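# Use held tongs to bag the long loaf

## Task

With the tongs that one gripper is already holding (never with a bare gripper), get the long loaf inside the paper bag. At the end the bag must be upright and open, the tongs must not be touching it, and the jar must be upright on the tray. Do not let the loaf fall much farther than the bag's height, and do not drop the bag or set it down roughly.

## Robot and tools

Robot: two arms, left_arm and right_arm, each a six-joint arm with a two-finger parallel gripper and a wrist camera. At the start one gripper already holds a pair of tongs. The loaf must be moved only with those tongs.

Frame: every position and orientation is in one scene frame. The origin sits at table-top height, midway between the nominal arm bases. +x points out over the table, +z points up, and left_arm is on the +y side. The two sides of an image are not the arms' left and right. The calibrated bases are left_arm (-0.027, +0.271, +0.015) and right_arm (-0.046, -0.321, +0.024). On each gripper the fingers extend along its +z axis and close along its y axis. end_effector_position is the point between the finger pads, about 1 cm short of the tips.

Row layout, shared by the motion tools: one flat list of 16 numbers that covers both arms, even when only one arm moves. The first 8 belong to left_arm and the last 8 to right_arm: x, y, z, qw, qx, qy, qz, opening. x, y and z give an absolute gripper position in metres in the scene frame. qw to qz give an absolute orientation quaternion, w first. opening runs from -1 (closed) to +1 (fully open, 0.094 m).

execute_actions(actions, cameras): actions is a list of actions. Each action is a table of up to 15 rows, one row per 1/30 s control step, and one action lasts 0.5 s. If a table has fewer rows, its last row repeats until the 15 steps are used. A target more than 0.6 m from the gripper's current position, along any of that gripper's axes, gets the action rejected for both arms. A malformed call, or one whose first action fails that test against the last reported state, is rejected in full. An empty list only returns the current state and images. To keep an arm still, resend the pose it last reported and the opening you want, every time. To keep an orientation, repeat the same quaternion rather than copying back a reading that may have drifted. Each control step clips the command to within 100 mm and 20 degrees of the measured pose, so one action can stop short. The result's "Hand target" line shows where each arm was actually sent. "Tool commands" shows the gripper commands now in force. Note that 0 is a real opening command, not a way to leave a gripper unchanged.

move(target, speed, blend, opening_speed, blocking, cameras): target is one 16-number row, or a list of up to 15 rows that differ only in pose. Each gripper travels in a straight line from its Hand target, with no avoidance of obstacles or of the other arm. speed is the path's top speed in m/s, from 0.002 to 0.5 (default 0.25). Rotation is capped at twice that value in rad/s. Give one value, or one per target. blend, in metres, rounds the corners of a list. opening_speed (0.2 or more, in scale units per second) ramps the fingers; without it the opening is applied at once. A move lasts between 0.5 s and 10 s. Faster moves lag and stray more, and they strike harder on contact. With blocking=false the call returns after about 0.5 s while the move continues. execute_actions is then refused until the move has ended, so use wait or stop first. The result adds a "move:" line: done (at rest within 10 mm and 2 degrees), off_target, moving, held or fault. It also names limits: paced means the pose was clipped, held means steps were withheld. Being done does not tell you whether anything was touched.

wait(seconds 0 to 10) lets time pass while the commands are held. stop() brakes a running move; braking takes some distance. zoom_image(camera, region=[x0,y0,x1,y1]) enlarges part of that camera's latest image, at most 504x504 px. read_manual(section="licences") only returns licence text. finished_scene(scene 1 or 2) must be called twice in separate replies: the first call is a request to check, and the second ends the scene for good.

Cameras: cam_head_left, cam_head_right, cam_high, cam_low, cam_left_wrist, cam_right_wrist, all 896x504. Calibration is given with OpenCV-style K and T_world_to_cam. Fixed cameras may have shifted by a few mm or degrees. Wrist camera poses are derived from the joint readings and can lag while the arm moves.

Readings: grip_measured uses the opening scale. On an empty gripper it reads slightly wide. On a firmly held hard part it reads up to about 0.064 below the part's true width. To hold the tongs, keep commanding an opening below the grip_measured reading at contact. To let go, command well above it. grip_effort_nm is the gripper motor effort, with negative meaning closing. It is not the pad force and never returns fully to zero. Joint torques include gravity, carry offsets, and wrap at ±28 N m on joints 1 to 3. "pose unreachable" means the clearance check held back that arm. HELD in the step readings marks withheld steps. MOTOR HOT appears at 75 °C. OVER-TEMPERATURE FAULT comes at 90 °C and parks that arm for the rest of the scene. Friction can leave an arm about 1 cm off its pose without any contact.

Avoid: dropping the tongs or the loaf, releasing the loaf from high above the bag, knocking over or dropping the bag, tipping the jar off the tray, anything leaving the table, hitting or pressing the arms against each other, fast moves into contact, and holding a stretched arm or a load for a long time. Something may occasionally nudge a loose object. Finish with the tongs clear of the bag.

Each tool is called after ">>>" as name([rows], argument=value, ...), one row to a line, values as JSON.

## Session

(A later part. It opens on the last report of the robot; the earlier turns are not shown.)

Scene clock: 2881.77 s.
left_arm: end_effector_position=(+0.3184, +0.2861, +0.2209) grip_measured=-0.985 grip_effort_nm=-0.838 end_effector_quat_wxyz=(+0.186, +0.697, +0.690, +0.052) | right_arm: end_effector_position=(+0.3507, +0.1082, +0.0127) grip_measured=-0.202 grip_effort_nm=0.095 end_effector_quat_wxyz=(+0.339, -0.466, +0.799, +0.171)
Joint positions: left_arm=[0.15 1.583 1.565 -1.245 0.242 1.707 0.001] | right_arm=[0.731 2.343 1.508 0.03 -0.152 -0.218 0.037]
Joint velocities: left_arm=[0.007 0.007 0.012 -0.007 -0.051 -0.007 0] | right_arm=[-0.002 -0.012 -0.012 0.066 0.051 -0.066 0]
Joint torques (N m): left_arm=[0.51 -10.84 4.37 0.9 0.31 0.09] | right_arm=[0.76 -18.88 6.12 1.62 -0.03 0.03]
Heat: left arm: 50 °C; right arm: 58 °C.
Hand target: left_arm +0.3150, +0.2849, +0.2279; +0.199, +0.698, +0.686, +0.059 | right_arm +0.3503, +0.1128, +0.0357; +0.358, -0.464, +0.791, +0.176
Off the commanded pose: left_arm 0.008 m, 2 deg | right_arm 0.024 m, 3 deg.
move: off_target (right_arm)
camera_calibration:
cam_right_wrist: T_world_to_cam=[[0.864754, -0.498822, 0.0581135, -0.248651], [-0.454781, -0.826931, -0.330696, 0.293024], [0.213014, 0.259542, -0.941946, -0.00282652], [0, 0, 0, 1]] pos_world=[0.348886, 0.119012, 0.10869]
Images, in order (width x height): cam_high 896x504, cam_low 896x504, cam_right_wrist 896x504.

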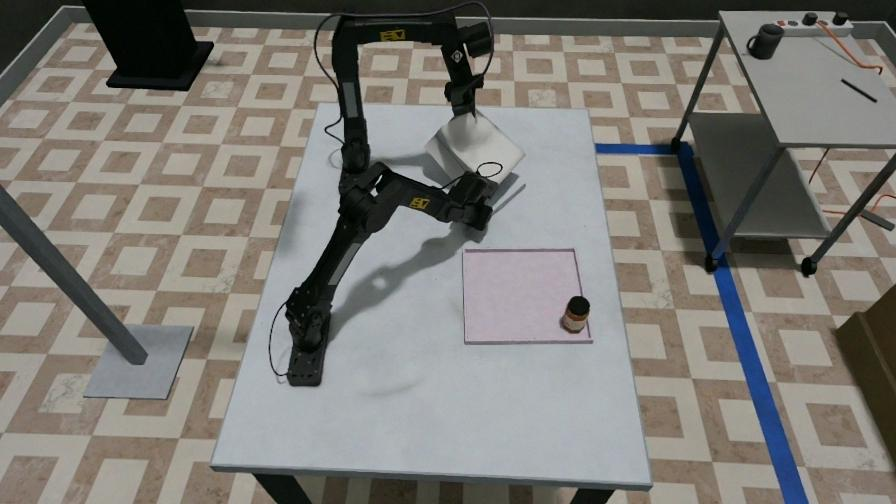

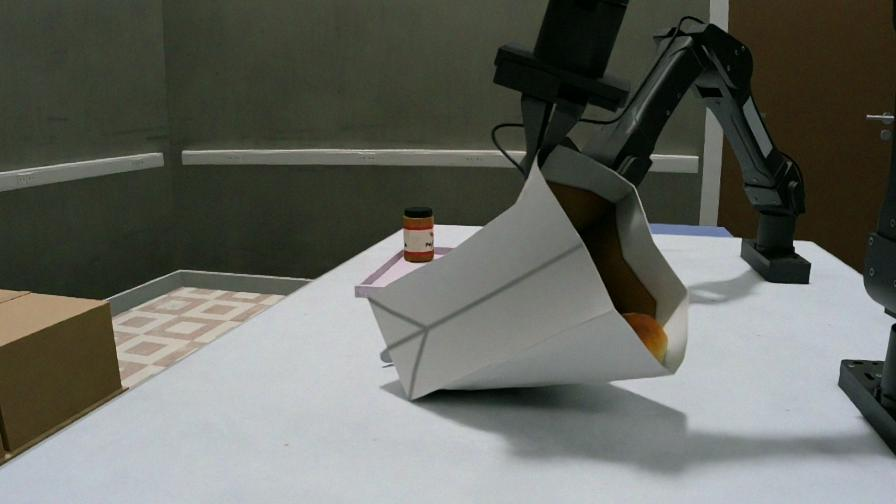

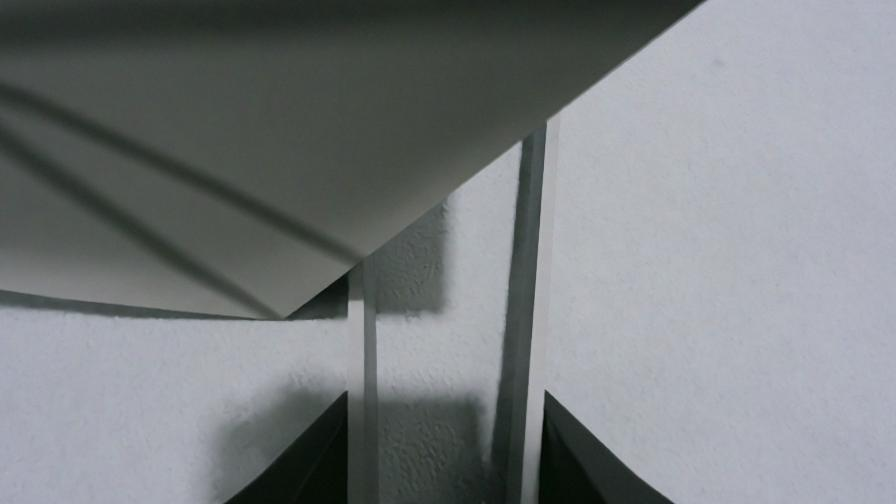

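>>> move(target=[0.315,0.285,0.228,0.199,0.698,0.686,0.059,-1,0.332,0.082,0.050,0.3589,-0.4640,0.7906,0.1766,-0.20], speed=0.06, cameras=["cam_high","cam_low","cam_right_wrist"])

>>> zoom_image(camera="cam_low", region=[290, 200, 490, 420])

Scene clock: 2909.03 s.
left_arm: end_effector_position=(+0.3184, +0.2861, +0.2209) grip_measured=-0.985 grip_effort_nm=-0.833 end_effector_quat_wxyz=(+0.186, +0.697, +0.690, +0.052) | right_arm: end_effector_position=(+0.3294, +0.0815, +0.0288) grip_measured=-0.202 grip_effort_nm=0.105 end_effector_quat_wxyz=(+0.339, -0.465, +0.800, +0.168)
Joint positions: left_arm=[0.15 1.583 1.565 -1.245 0.242 1.707 0.001] | right_arm=[0.723 2.202 1.332 0.062 -0.152 -0.222 0.037]
Joint velocities: left_arm=[0.007 -0.027 0.002 0.007 0.066 0.022 -0.001] | right_arm=[0.007 -0.027 -0.012 0.066 0.007 -0.022 0]
Joint torques (N m): left_arm=[0.44 -10.84 4.31 0.9 0.32 0.1] | right_arm=[-0.69 -17.29 5.96 1.66 -0.19 -0.07]
Heat: left arm: 50 °C; right arm: 54 °C.
Hand target: left_arm +0.3150, +0.2849, +0.2279; +0.199, +0.698, +0.686, +0.059 | right_arm +0.3326, +0.0823, +0.0499; +0.359, -0.464, +0.791, +0.176
Off the commanded pose: left_arm 0.008 m, 2 deg | right_arm 0.021 m, 3 deg.
move: off_target (right_arm)
camera_calibration:
cam_right_wrist: T_world_to_cam=[[0.862555, -0.502346, 0.0603913, -0.243623], [-0.458314, -0.826305, -0.327366, 0.267551], [0.214353, 0.254693, -0.942966, 0.0237505], [0, 0, 0, 1]] pos_world=[0.327669, 0.0926464, 0.124696]
Images, in order (width x height): cam_high 896x504, cam_low 896x504, cam_right_wrist 896x504.

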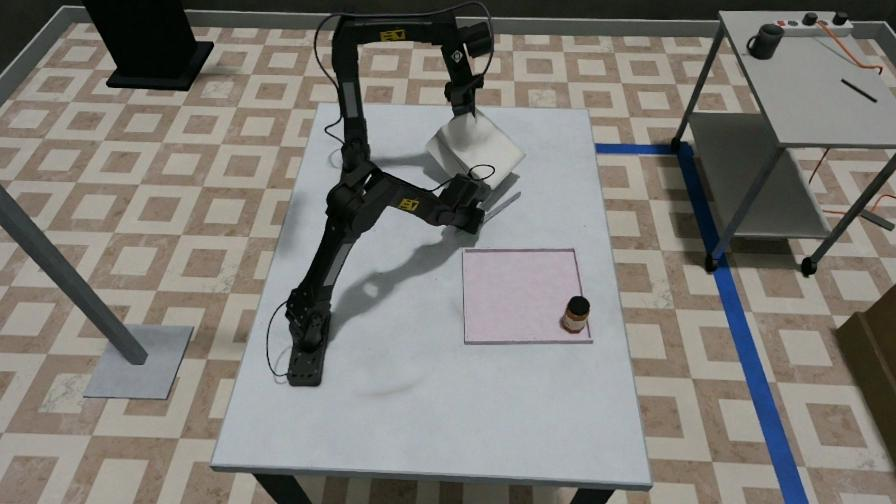

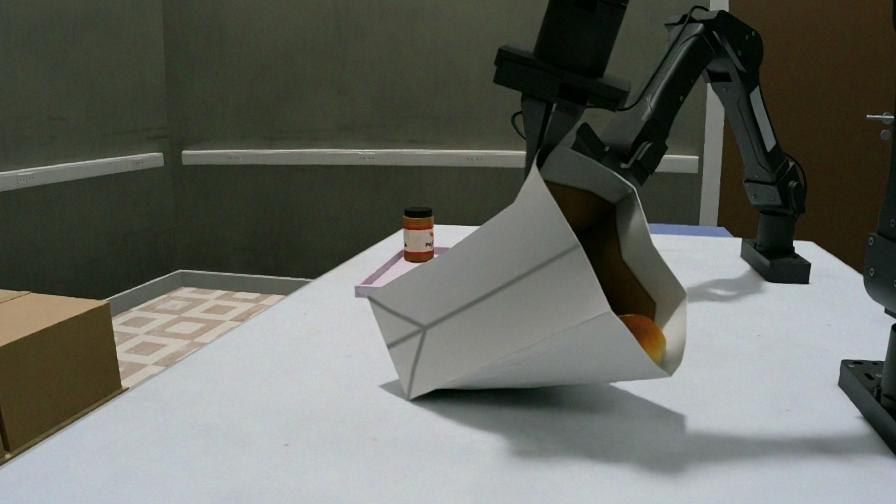

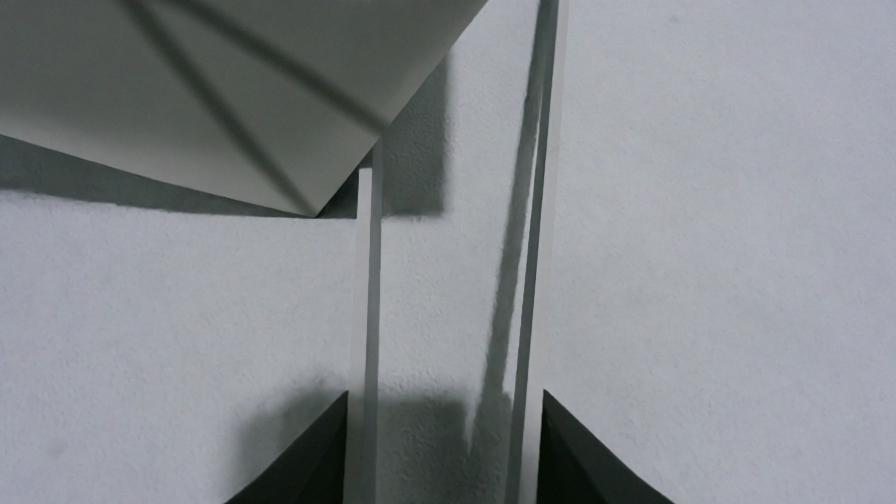

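Scaled by 2.291.

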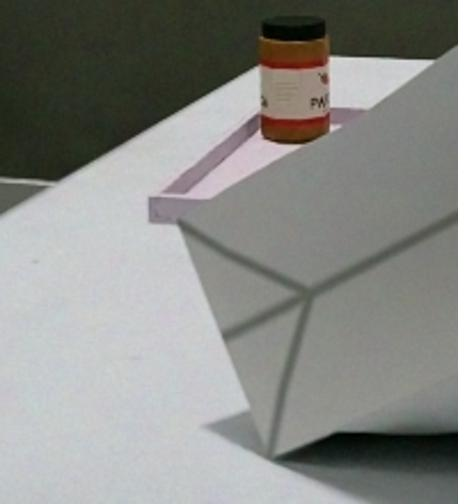

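>>> move(target=[0.315,0.285,0.228,0.199,0.698,0.686,0.059,-1,0.340,0.079,0.044,0.3525,-0.4913,0.7739,0.1890,-0.20], speed=0.05, cameras=["cam_high","cam_low","cam_right_wrist"])

>>> zoom_image(camera="cam_high", region=[400, 100, 600, 260])

Scene clock: 2931.40 s.
left_arm: end_effector_position=(+0.3184, +0.2861, +0.2209) grip_measured=-0.985 grip_effort_nm=-0.838 end_effector_quat_wxyz=(+0.186, +0.697, +0.690, +0.052) | right_arm: end_effector_position=(+0.3354, +0.0747, +0.0305) grip_measured=-0.202 grip_effort_nm=0.105 end_effector_quat_wxyz=(+0.340, -0.489, +0.783, +0.180)
Joint positions: left_arm=[0.15 1.583 1.565 -1.245 0.242 1.707 0.001] | right_arm=[0.685 2.202 1.332 0.063 -0.221 -0.297 0.037]
Joint velocities: left_arm=[-0.017 -0.012 -0.002 -0.066 -0.037 0.022 -0.001] | right_arm=[-0.002 -0.002 -0.012 -0.037 0.007 0.022 0]
Joint torques (N m): left_arm=[0.51 -10.91 4.51 0.92 0.33 0.06] | right_arm=[-0.66 -14.31 8.43 1.56 -0.32 -0.09]
Heat: left arm: 50 °C; right arm: 58 °C.
Hand target: left_arm +0.3150, +0.2849, +0.2279; +0.199, +0.698, +0.686, +0.059 | right_arm +0.3400, +0.0791, +0.0441; +0.353, -0.491, +0.774, +0.189
Off the commanded pose: left_arm 0.008 m, 2 deg | right_arm 0.015 m, 2 deg.
move: off_target (right_arm)
camera_calibration:
cam_right_wrist: T_world_to_cam=[[0.89148, -0.448136, 0.0666204, -0.266208], [-0.402083, -0.850337, -0.339494, 0.248609], [0.208789, 0.275865, -0.938246, 0.0259143], [0, 0, 0, 1]] pos_world=[0.33187, 0.0849552, 0.12645]
Images, in order (width x height): cam_high 896x504, cam_low 896x504, cam_right_wrist 896x504.

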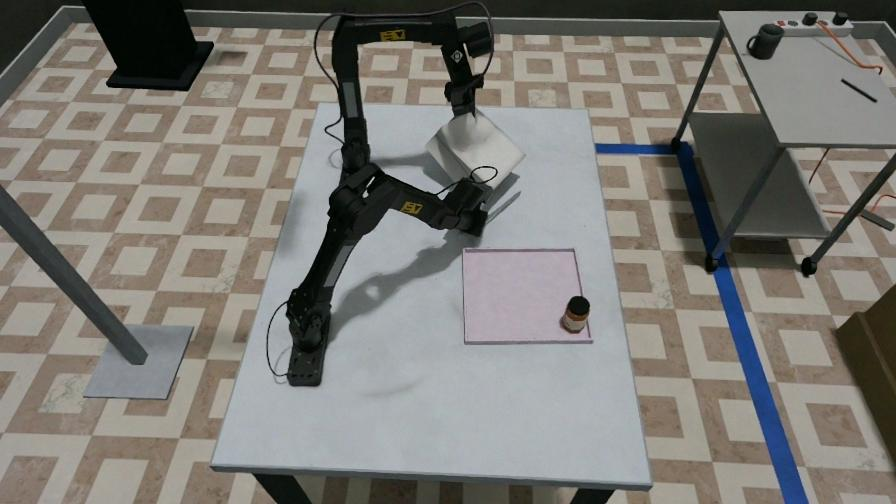

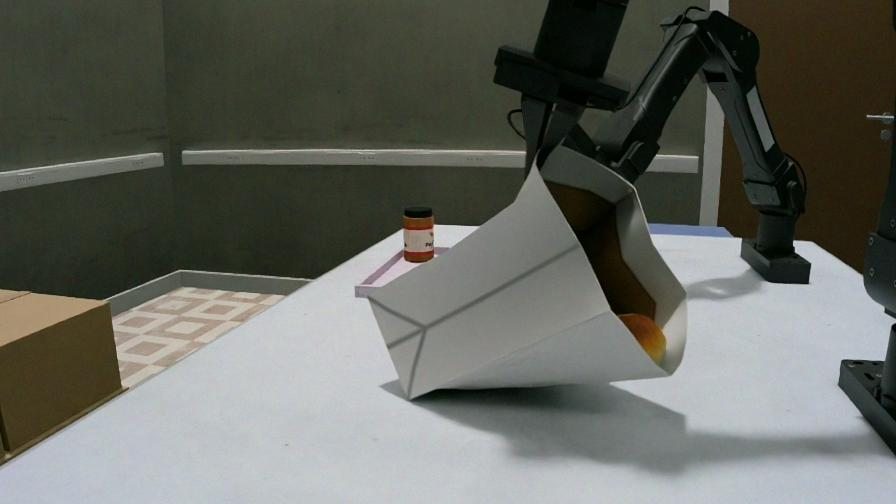

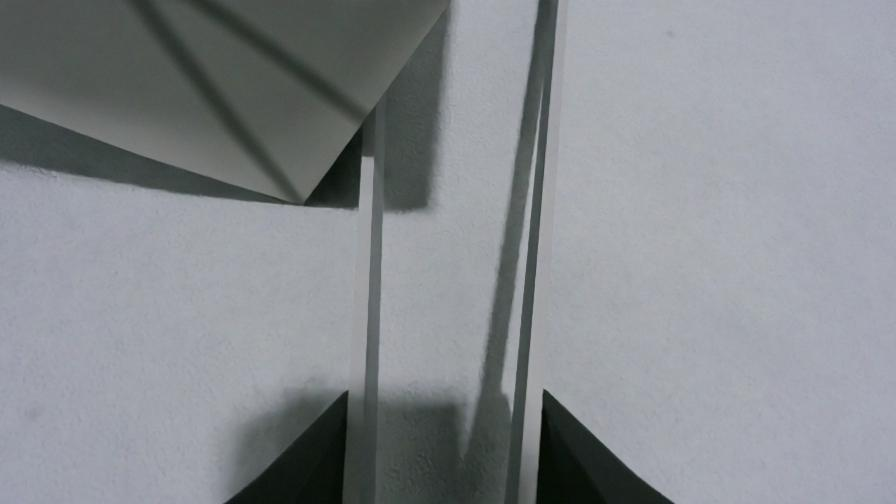

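Scaled by 2.520.

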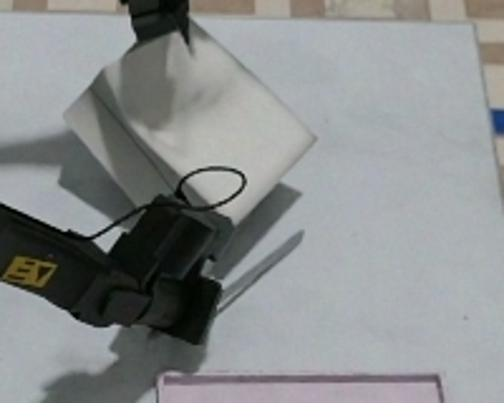

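>>> move(target=[0.355,0.2605,0.228,0.150,0.704,0.692,0.044,-1,0.340,0.079,0.044,0.3525,-0.4913,0.7739,0.1890,-0.20], speed=0.05, cameras=["cam_high","cam_low","cam_right_wrist","cam_left_wrist"])

>>> zoom_image(camera="cam_high", region=[400, 100, 600, 260])

Scene clock: 2950.03 s.
left_arm: end_effector_position=(+0.3517, +0.2651, +0.2287) grip_measured=-0.985 grip_effort_nm=-0.842 end_effector_quat_wxyz=(+0.149, +0.706, +0.690, +0.054) | right_arm: end_effector_position=(+0.3354, +0.0747, +0.0304) grip_measured=-0.202 grip_effort_nm=0.105 end_effector_quat_wxyz=(+0.340, -0.490, +0.783, +0.179)
Joint positions: left_arm=[0.038 1.752 1.804 -1.341 0.152 1.624 0.001] | right_arm=[0.685 2.202 1.332 0.062 -0.221 -0.298 0.037]
Joint velocities: left_arm=[-0.002 0.007 -0.002 -0.037 -0.037 -0.037 0] | right_arm=[-0.012 -0.007 -0.017 -0.007 0.037 -0.051 0]
Joint torques (N m): left_arm=[-0.59 -7.34 7.58 0.65 0.23 -0.08] | right_arm=[-0.66 -14.3 8.49 1.55 -0.32 -0.09]
Heat: left arm: 50 °C; right arm: 56 °C.
Hand target: left_arm +0.3548, +0.2610, +0.2279; +0.150, +0.704, +0.693, +0.044 | right_arm +0.3399, +0.0789, +0.0439; +0.353, -0.491, +0.774, +0.188
Off the commanded pose: left_arm 0.006 m, 1 deg | right_arm 0.015 m, 2 deg.
move: off_target (right_arm)
camera_calibration:
cam_left_wrist: T_world_to_cam=[[-0.948056, 0.00643265, -0.31804, 0.410285], [-0.091345, 0.952183, 0.291552, -0.248393], [0.304707, 0.305459, -0.902135, 0.108046], [0, 0, 0, 1]] pos_world=[0.333361, 0.200873, 0.300379]
cam_right_wrist: T_world_to_cam=[[0.891708, -0.447621, 0.0670204, -0.266307], [-0.401563, -0.850732, -0.33912, 0.248372], [0.208814, 0.275484, -0.938353, 0.0259003], [0, 0, 0, 1]] pos_world=[0.331797, 0.0849588, 0.12638]
Images, in order (width x height): cam_high 896x504, cam_low 896x504, cam_left_wrist 896x504, cam_right_wrist 896x504.

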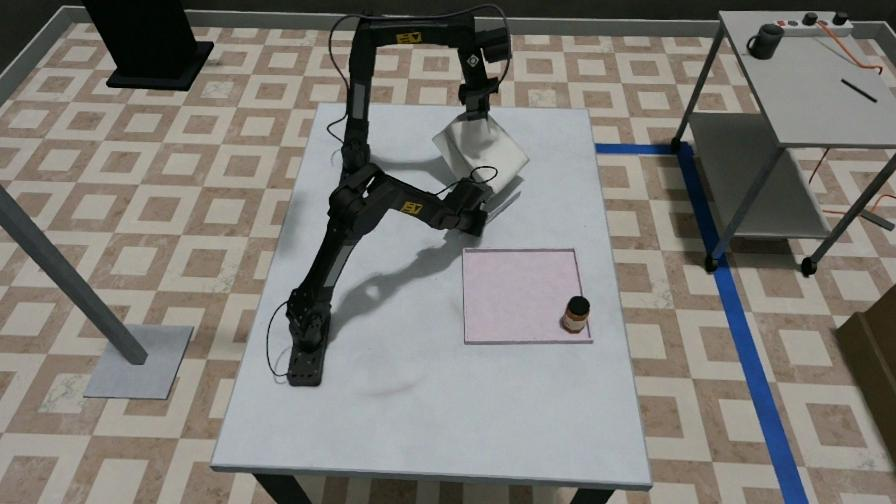

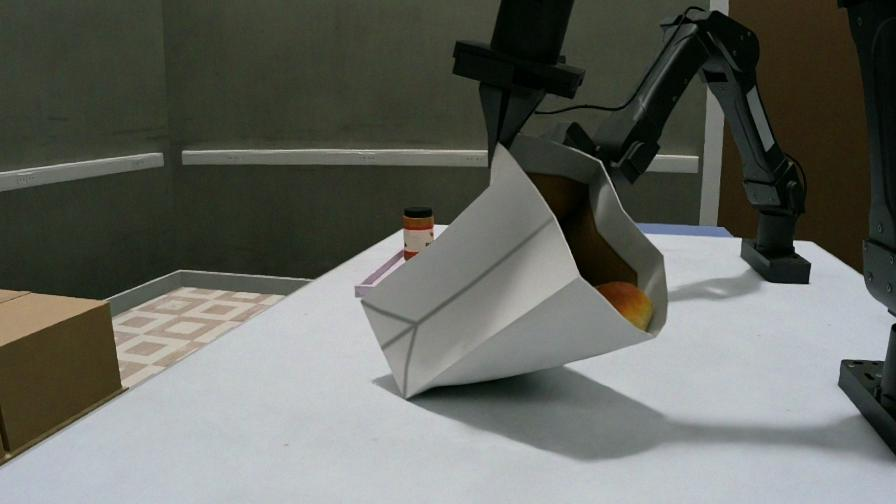

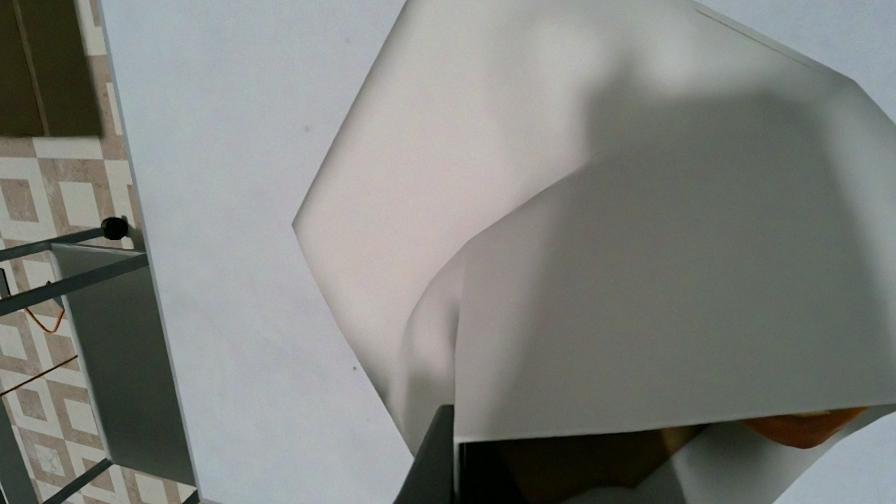

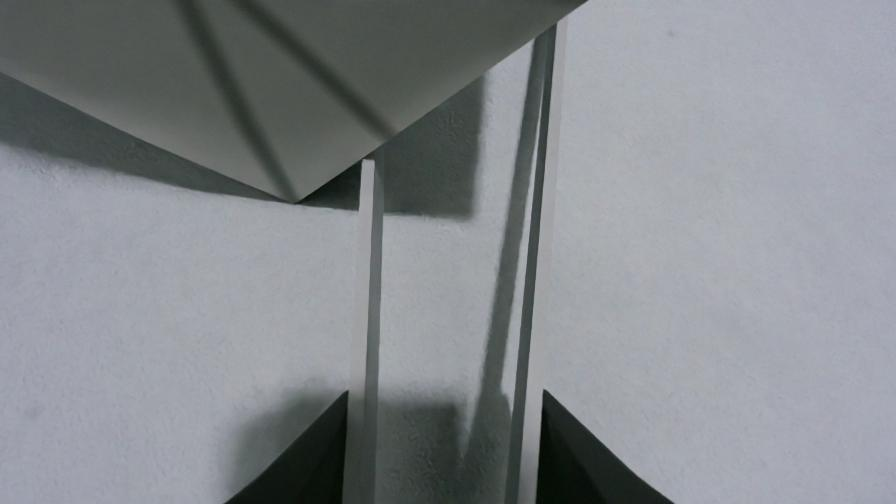

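Scaled by 2.520.

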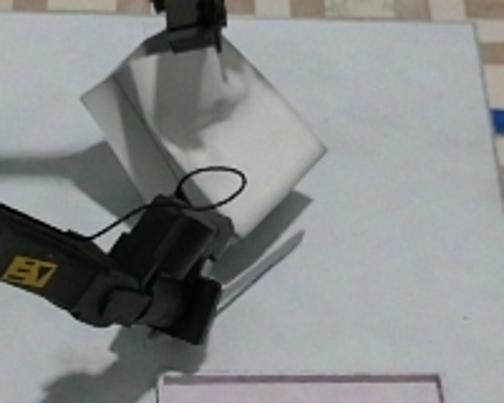

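>>> move(target=[0.379,0.247,0.226,0.100,0.7093,0.6970,0.0296,-1,0.340,0.079,0.044,0.3525,-0.4913,0.7739,0.1890,-0.20], speed=0.05, cameras=["cam_high","cam_low","cam_right_wrist","cam_left_wrist"])

Scene clock: 2961.27 s.
left_arm: end_effector_position=(+0.3755, +0.2520, +0.2308) grip_measured=-0.985 grip_effort_nm=-0.838 end_effector_quat_wxyz=(+0.102, +0.711, +0.695, +0.041) | right_arm: end_effector_position=(+0.3354, +0.0747, +0.0304) grip_measured=-0.202 grip_effort_nm=0.100 end_effector_quat_wxyz=(+0.340, -0.490, +0.783, +0.179)
Joint positions: left_arm=[-0.026 1.954 2.103 -1.515 0.087 1.572 0.001] | right_arm=[0.685 2.202 1.332 0.062 -0.221 -0.298 0.037]
Joint velocities: left_arm=[-0.007 0.017 -0.012 0.022 -0.022 0.007 -0.001] | right_arm=[-0.012 -0.017 -0.002 -0.081 -0.007 -0.051 0.001]
Joint torques (N m): left_arm=[-0.5 -8.55 6.94 0.59 0.18 -0.07] | right_arm=[-0.66 -14.28 8.49 1.55 -0.32 -0.08]
Heat: left arm: 48 °C; right arm: 56 °C.
Hand target: left_arm +0.3787, +0.2476, +0.2259; +0.100, +0.709, +0.698, +0.030 | right_arm +0.3400, +0.0790, +0.0440; +0.353, -0.491, +0.774, +0.189
Off the commanded pose: left_arm 0.008 m, 1 deg | right_arm 0.015 m, 2 deg.
move: off_target (right_arm)
camera_calibration:
cam_left_wrist: T_world_to_cam=[[-0.971645, 0.0181091, -0.23575, 0.420485], [-0.066253, 0.936268, 0.344981, -0.252149], [0.226973, 0.350818, -0.908521, 0.125925], [0, 0, 0, 1]] pos_world=[0.363275, 0.184287, 0.300522]
cam_right_wrist: T_world_to_cam=[[0.891708, -0.447621, 0.0670204, -0.266307], [-0.401563, -0.850732, -0.33912, 0.248372], [0.208814, 0.275484, -0.938353, 0.0259003], [0, 0, 0, 1]] pos_world=[0.331797, 0.0849588, 0.12638]
Images, in order (width x height): cam_high 896x504, cam_low 896x504, cam_left_wrist 896x504, cam_right_wrist 896x504.

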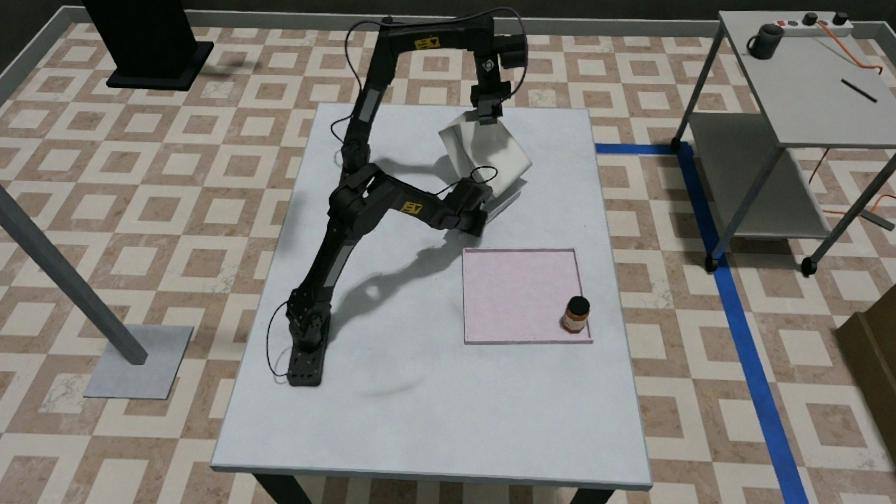

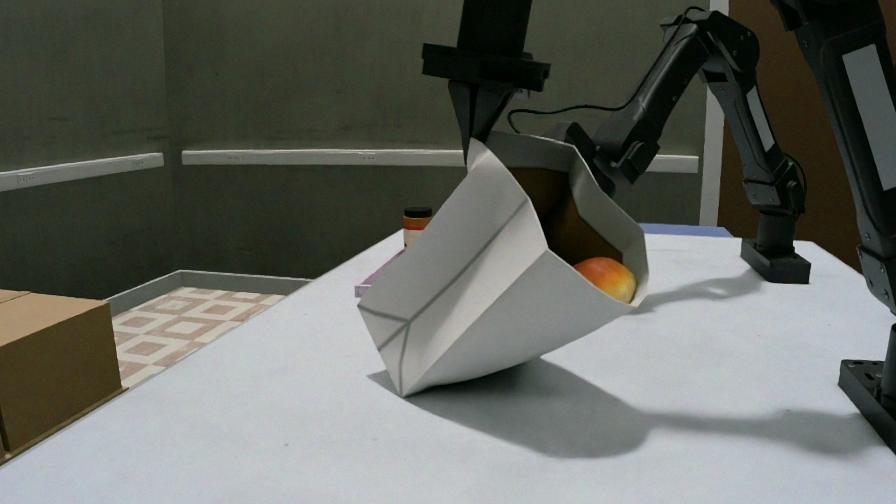

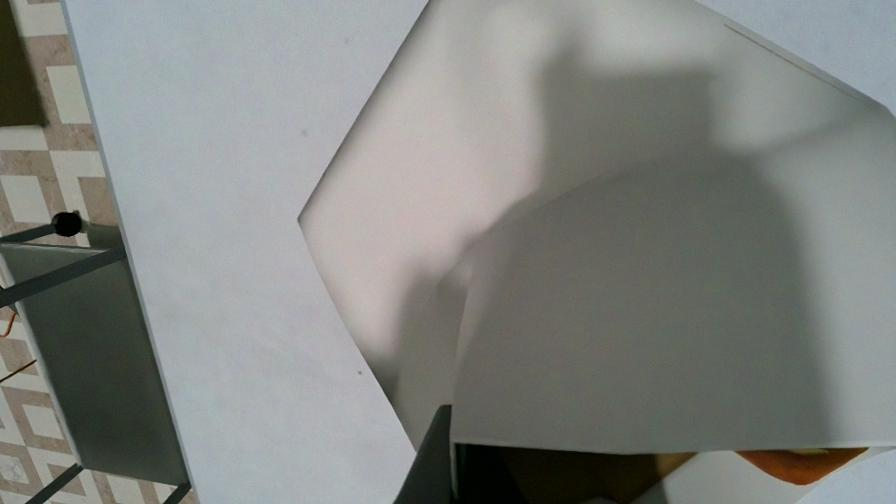

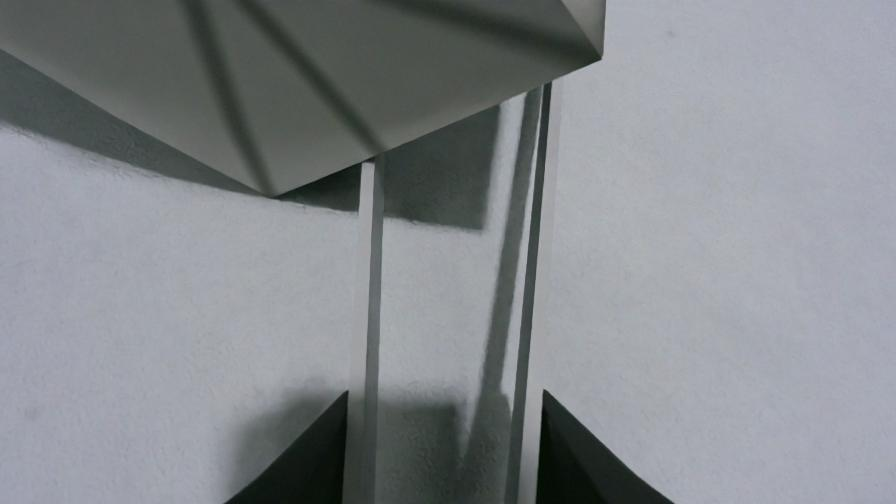

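>>> move(target=[0.4045,0.2335,0.223,0.1169,0.7080,0.6957,0.0346,-1,0.340,0.079,0.044,0.3525,-0.4913,0.7739,0.1890,-0.20], speed=0.05, cameras=["cam_high","cam_low","cam_right_wrist","cam_left_wrist"])

Scene clock: 2970.10 s.
left_arm: end_effector_position=(+0.3975, +0.2413, +0.2298) grip_measured=-0.985 grip_effort_nm=-0.838 end_effector_quat_wxyz=(+0.112, +0.709, +0.694, +0.047) | right_arm: end_effector_position=(+0.3354, +0.0747, +0.0304) grip_measured=-0.202 grip_effort_nm=0.105 end_effector_quat_wxyz=(+0.340, -0.490, +0.783, +0.179)
Joint positions: left_arm=[-0.051 2.035 2.21 -1.518 0.086 1.545 0.001] | right_arm=[0.685 2.202 1.332 0.062 -0.221 -0.298 0.037]
Joint velocities: left_arm=[0.007 -0.017 -0.007 -0.066 0.037 0.037 0] | right_arm=[0.012 -0.002 0.012 -0.051 -0.066 0.037 0]
Joint torques (N m): left_arm=[-0.79 -8.95 6.86 0.74 0.29 -0.1] | right_arm=[-0.66 -14.28 8.47 1.55 -0.32 -0.09]
Heat: left arm: 49 °C; right arm: 56 °C.
Hand target: left_arm +0.4042, +0.2340, +0.2230; +0.117, +0.708, +0.696, +0.035 | right_arm +0.3400, +0.0790, +0.0440; +0.353, -0.491, +0.774, +0.189
Off the commanded pose: left_arm 0.012 m, 2 deg | right_arm 0.015 m, 2 deg.
move: off_target (left_arm, right_arm)
camera_calibration:
cam_left_wrist: T_world_to_cam=[[-0.966055, 0.0154206, -0.257875, 0.445377], [-0.0752065, 0.938193, 0.337843, -0.235561], [0.247146, 0.345769, -0.905187, 0.116223], [0, 0, 0, 1]] pos_world=[0.383819, 0.173947, 0.299637]
cam_right_wrist: T_world_to_cam=[[0.891708, -0.447621, 0.0670204, -0.266307], [-0.401563, -0.850732, -0.33912, 0.248372], [0.208814, 0.275484, -0.938353, 0.0259003], [0, 0, 0, 1]] pos_world=[0.331797, 0.0849588, 0.12638]
Images, in order (width x height): cam_high 896x504, cam_low 896x504, cam_left_wrist 896x504, cam_right_wrist 896x504.

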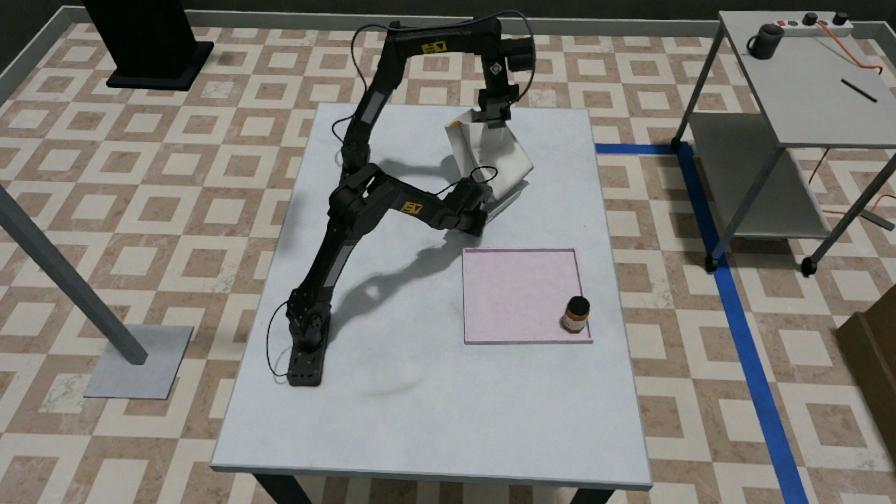

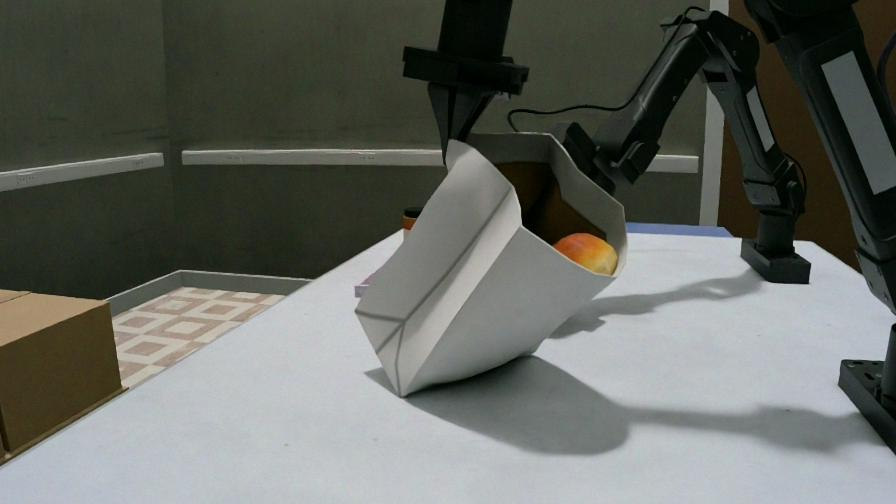

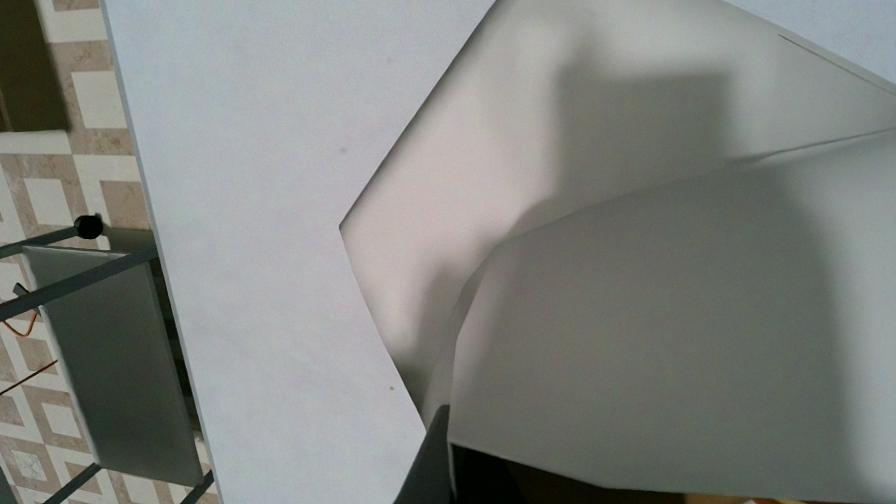

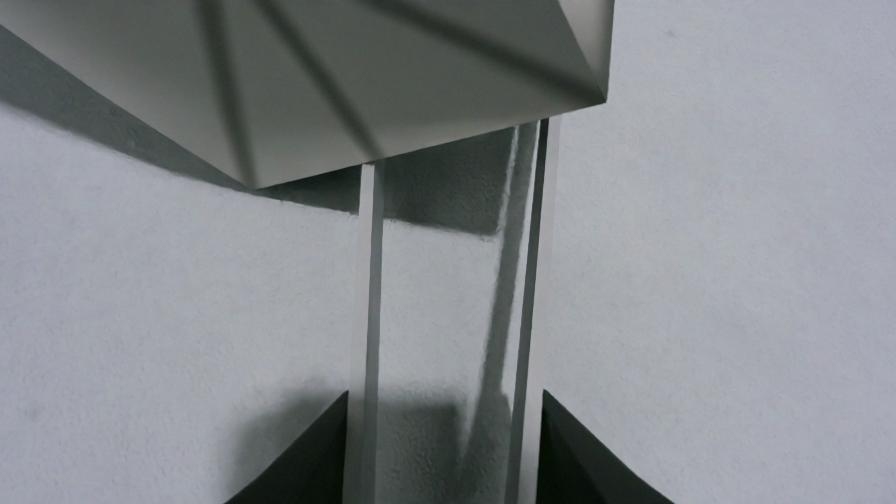

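>>> move(target=[0.431,0.2195,0.218,0.1665,0.7025,0.6903,0.0493,-1,0.340,0.079,0.044,0.3525,-0.4913,0.7739,0.1890,-0.20], speed=0.05, cameras=["cam_high","cam_low","cam_right_wrist","cam_left_wrist"])

Scene clock: 2977.10 s.
left_arm: end_effector_position=(+0.4276, +0.2259, +0.2384) grip_measured=-0.985 grip_effort_nm=-0.842 end_effector_quat_wxyz=(+0.175, +0.704, +0.685, +0.072) | right_arm: end_effector_position=(+0.3354, +0.0747, +0.0304) grip_measured=-0.202 grip_effort_nm=0.105 end_effector_quat_wxyz=(+0.340, -0.490, +0.783, +0.179)
Joint positions: left_arm=[-0.065 2.035 2.204 -1.382 0.131 1.523 0.001] | right_arm=[0.685 2.202 1.332 0.062 -0.221 -0.298 0.037]
Joint velocities: left_arm=[-0.022 0.002 -0.012 0.007 0.066 -0.066 0] | right_arm=[0.002 -0.007 0.002 0.037 -0.007 0.007 0]
Joint torques (N m): left_arm=[-0.47 -9.28 3.97 0.98 0.31 -0.1] | right_arm=[-0.68 -14.28 8.49 1.55 -0.32 -0.08]
Heat: left arm: 49 °C; right arm: 56 °C.
Hand target: left_arm +0.4305, +0.2200, +0.2184; +0.166, +0.703, +0.690, +0.049 | right_arm +0.3400, +0.0790, +0.0440; +0.353, -0.491, +0.774, +0.189
Off the commanded pose: left_arm 0.022 m, 3 deg | right_arm 0.015 m, 2 deg.
move: off_target (left_arm, right_arm)
camera_calibration:
cam_left_wrist: T_world_to_cam=[[-0.926423, 0.00332021, -0.376469, 0.490987], [-0.108015, 0.955578, 0.274234, -0.196509], [0.360656, 0.294721, -0.884911, 0.0799975], [0, 0, 0, 1]] pos_world=[0.404784, 0.162572, 0.309521]
cam_right_wrist: T_world_to_cam=[[0.891708, -0.447621, 0.0670204, -0.266307], [-0.401563, -0.850732, -0.33912, 0.248372], [0.208814, 0.275484, -0.938353, 0.0259003], [0, 0, 0, 1]] pos_world=[0.331797, 0.0849588, 0.12638]
Images, in order (width x height): cam_high 896x504, cam_low 896x504, cam_left_wrist 896x504, cam_right_wrist 896x504.

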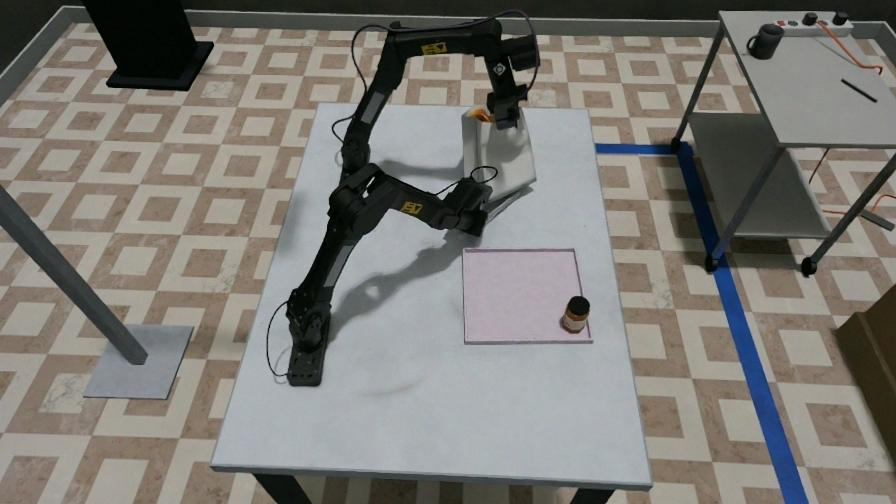

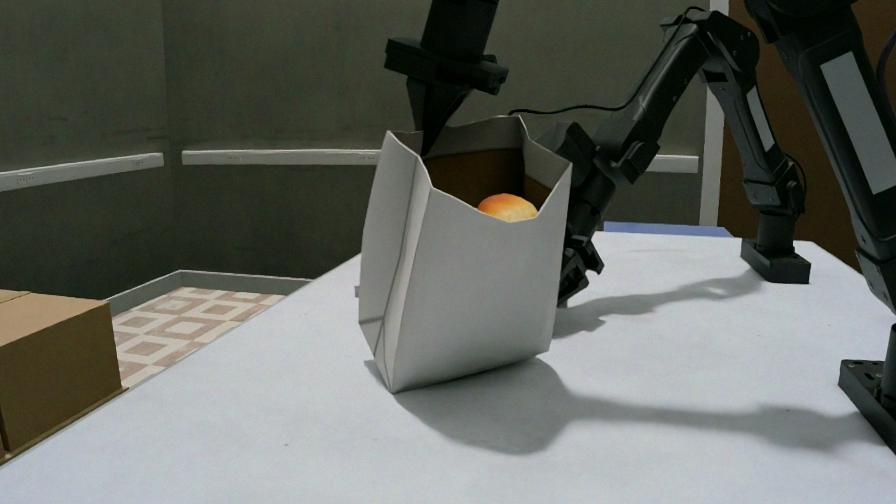

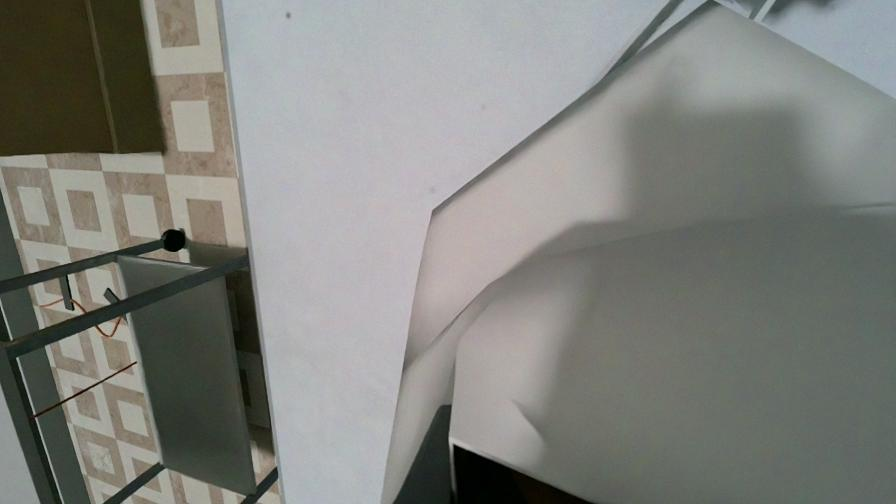

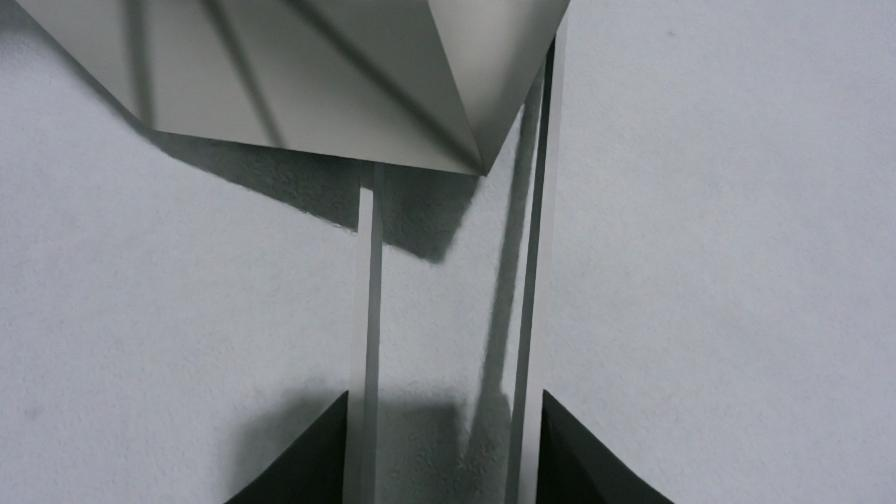

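>>> zoom_image(camera="cam_low", region=[330, 90, 630, 420])

>>> zoom_image(camera="cam_high", region=[420, 90, 600, 250])

Scaled by 1.527.

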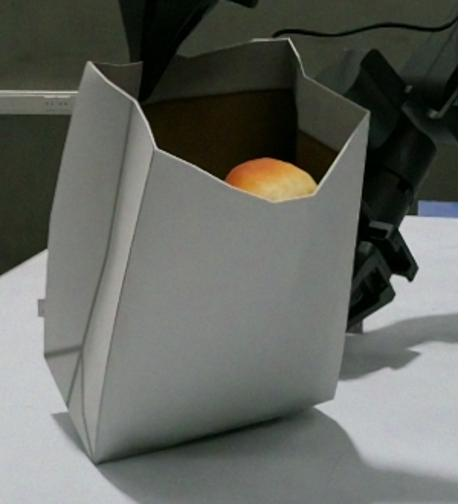

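Scaled by 2.800.

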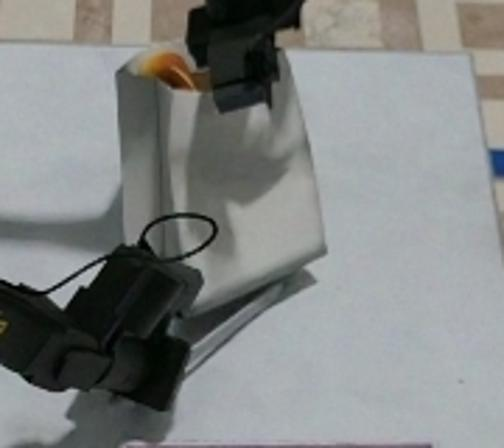

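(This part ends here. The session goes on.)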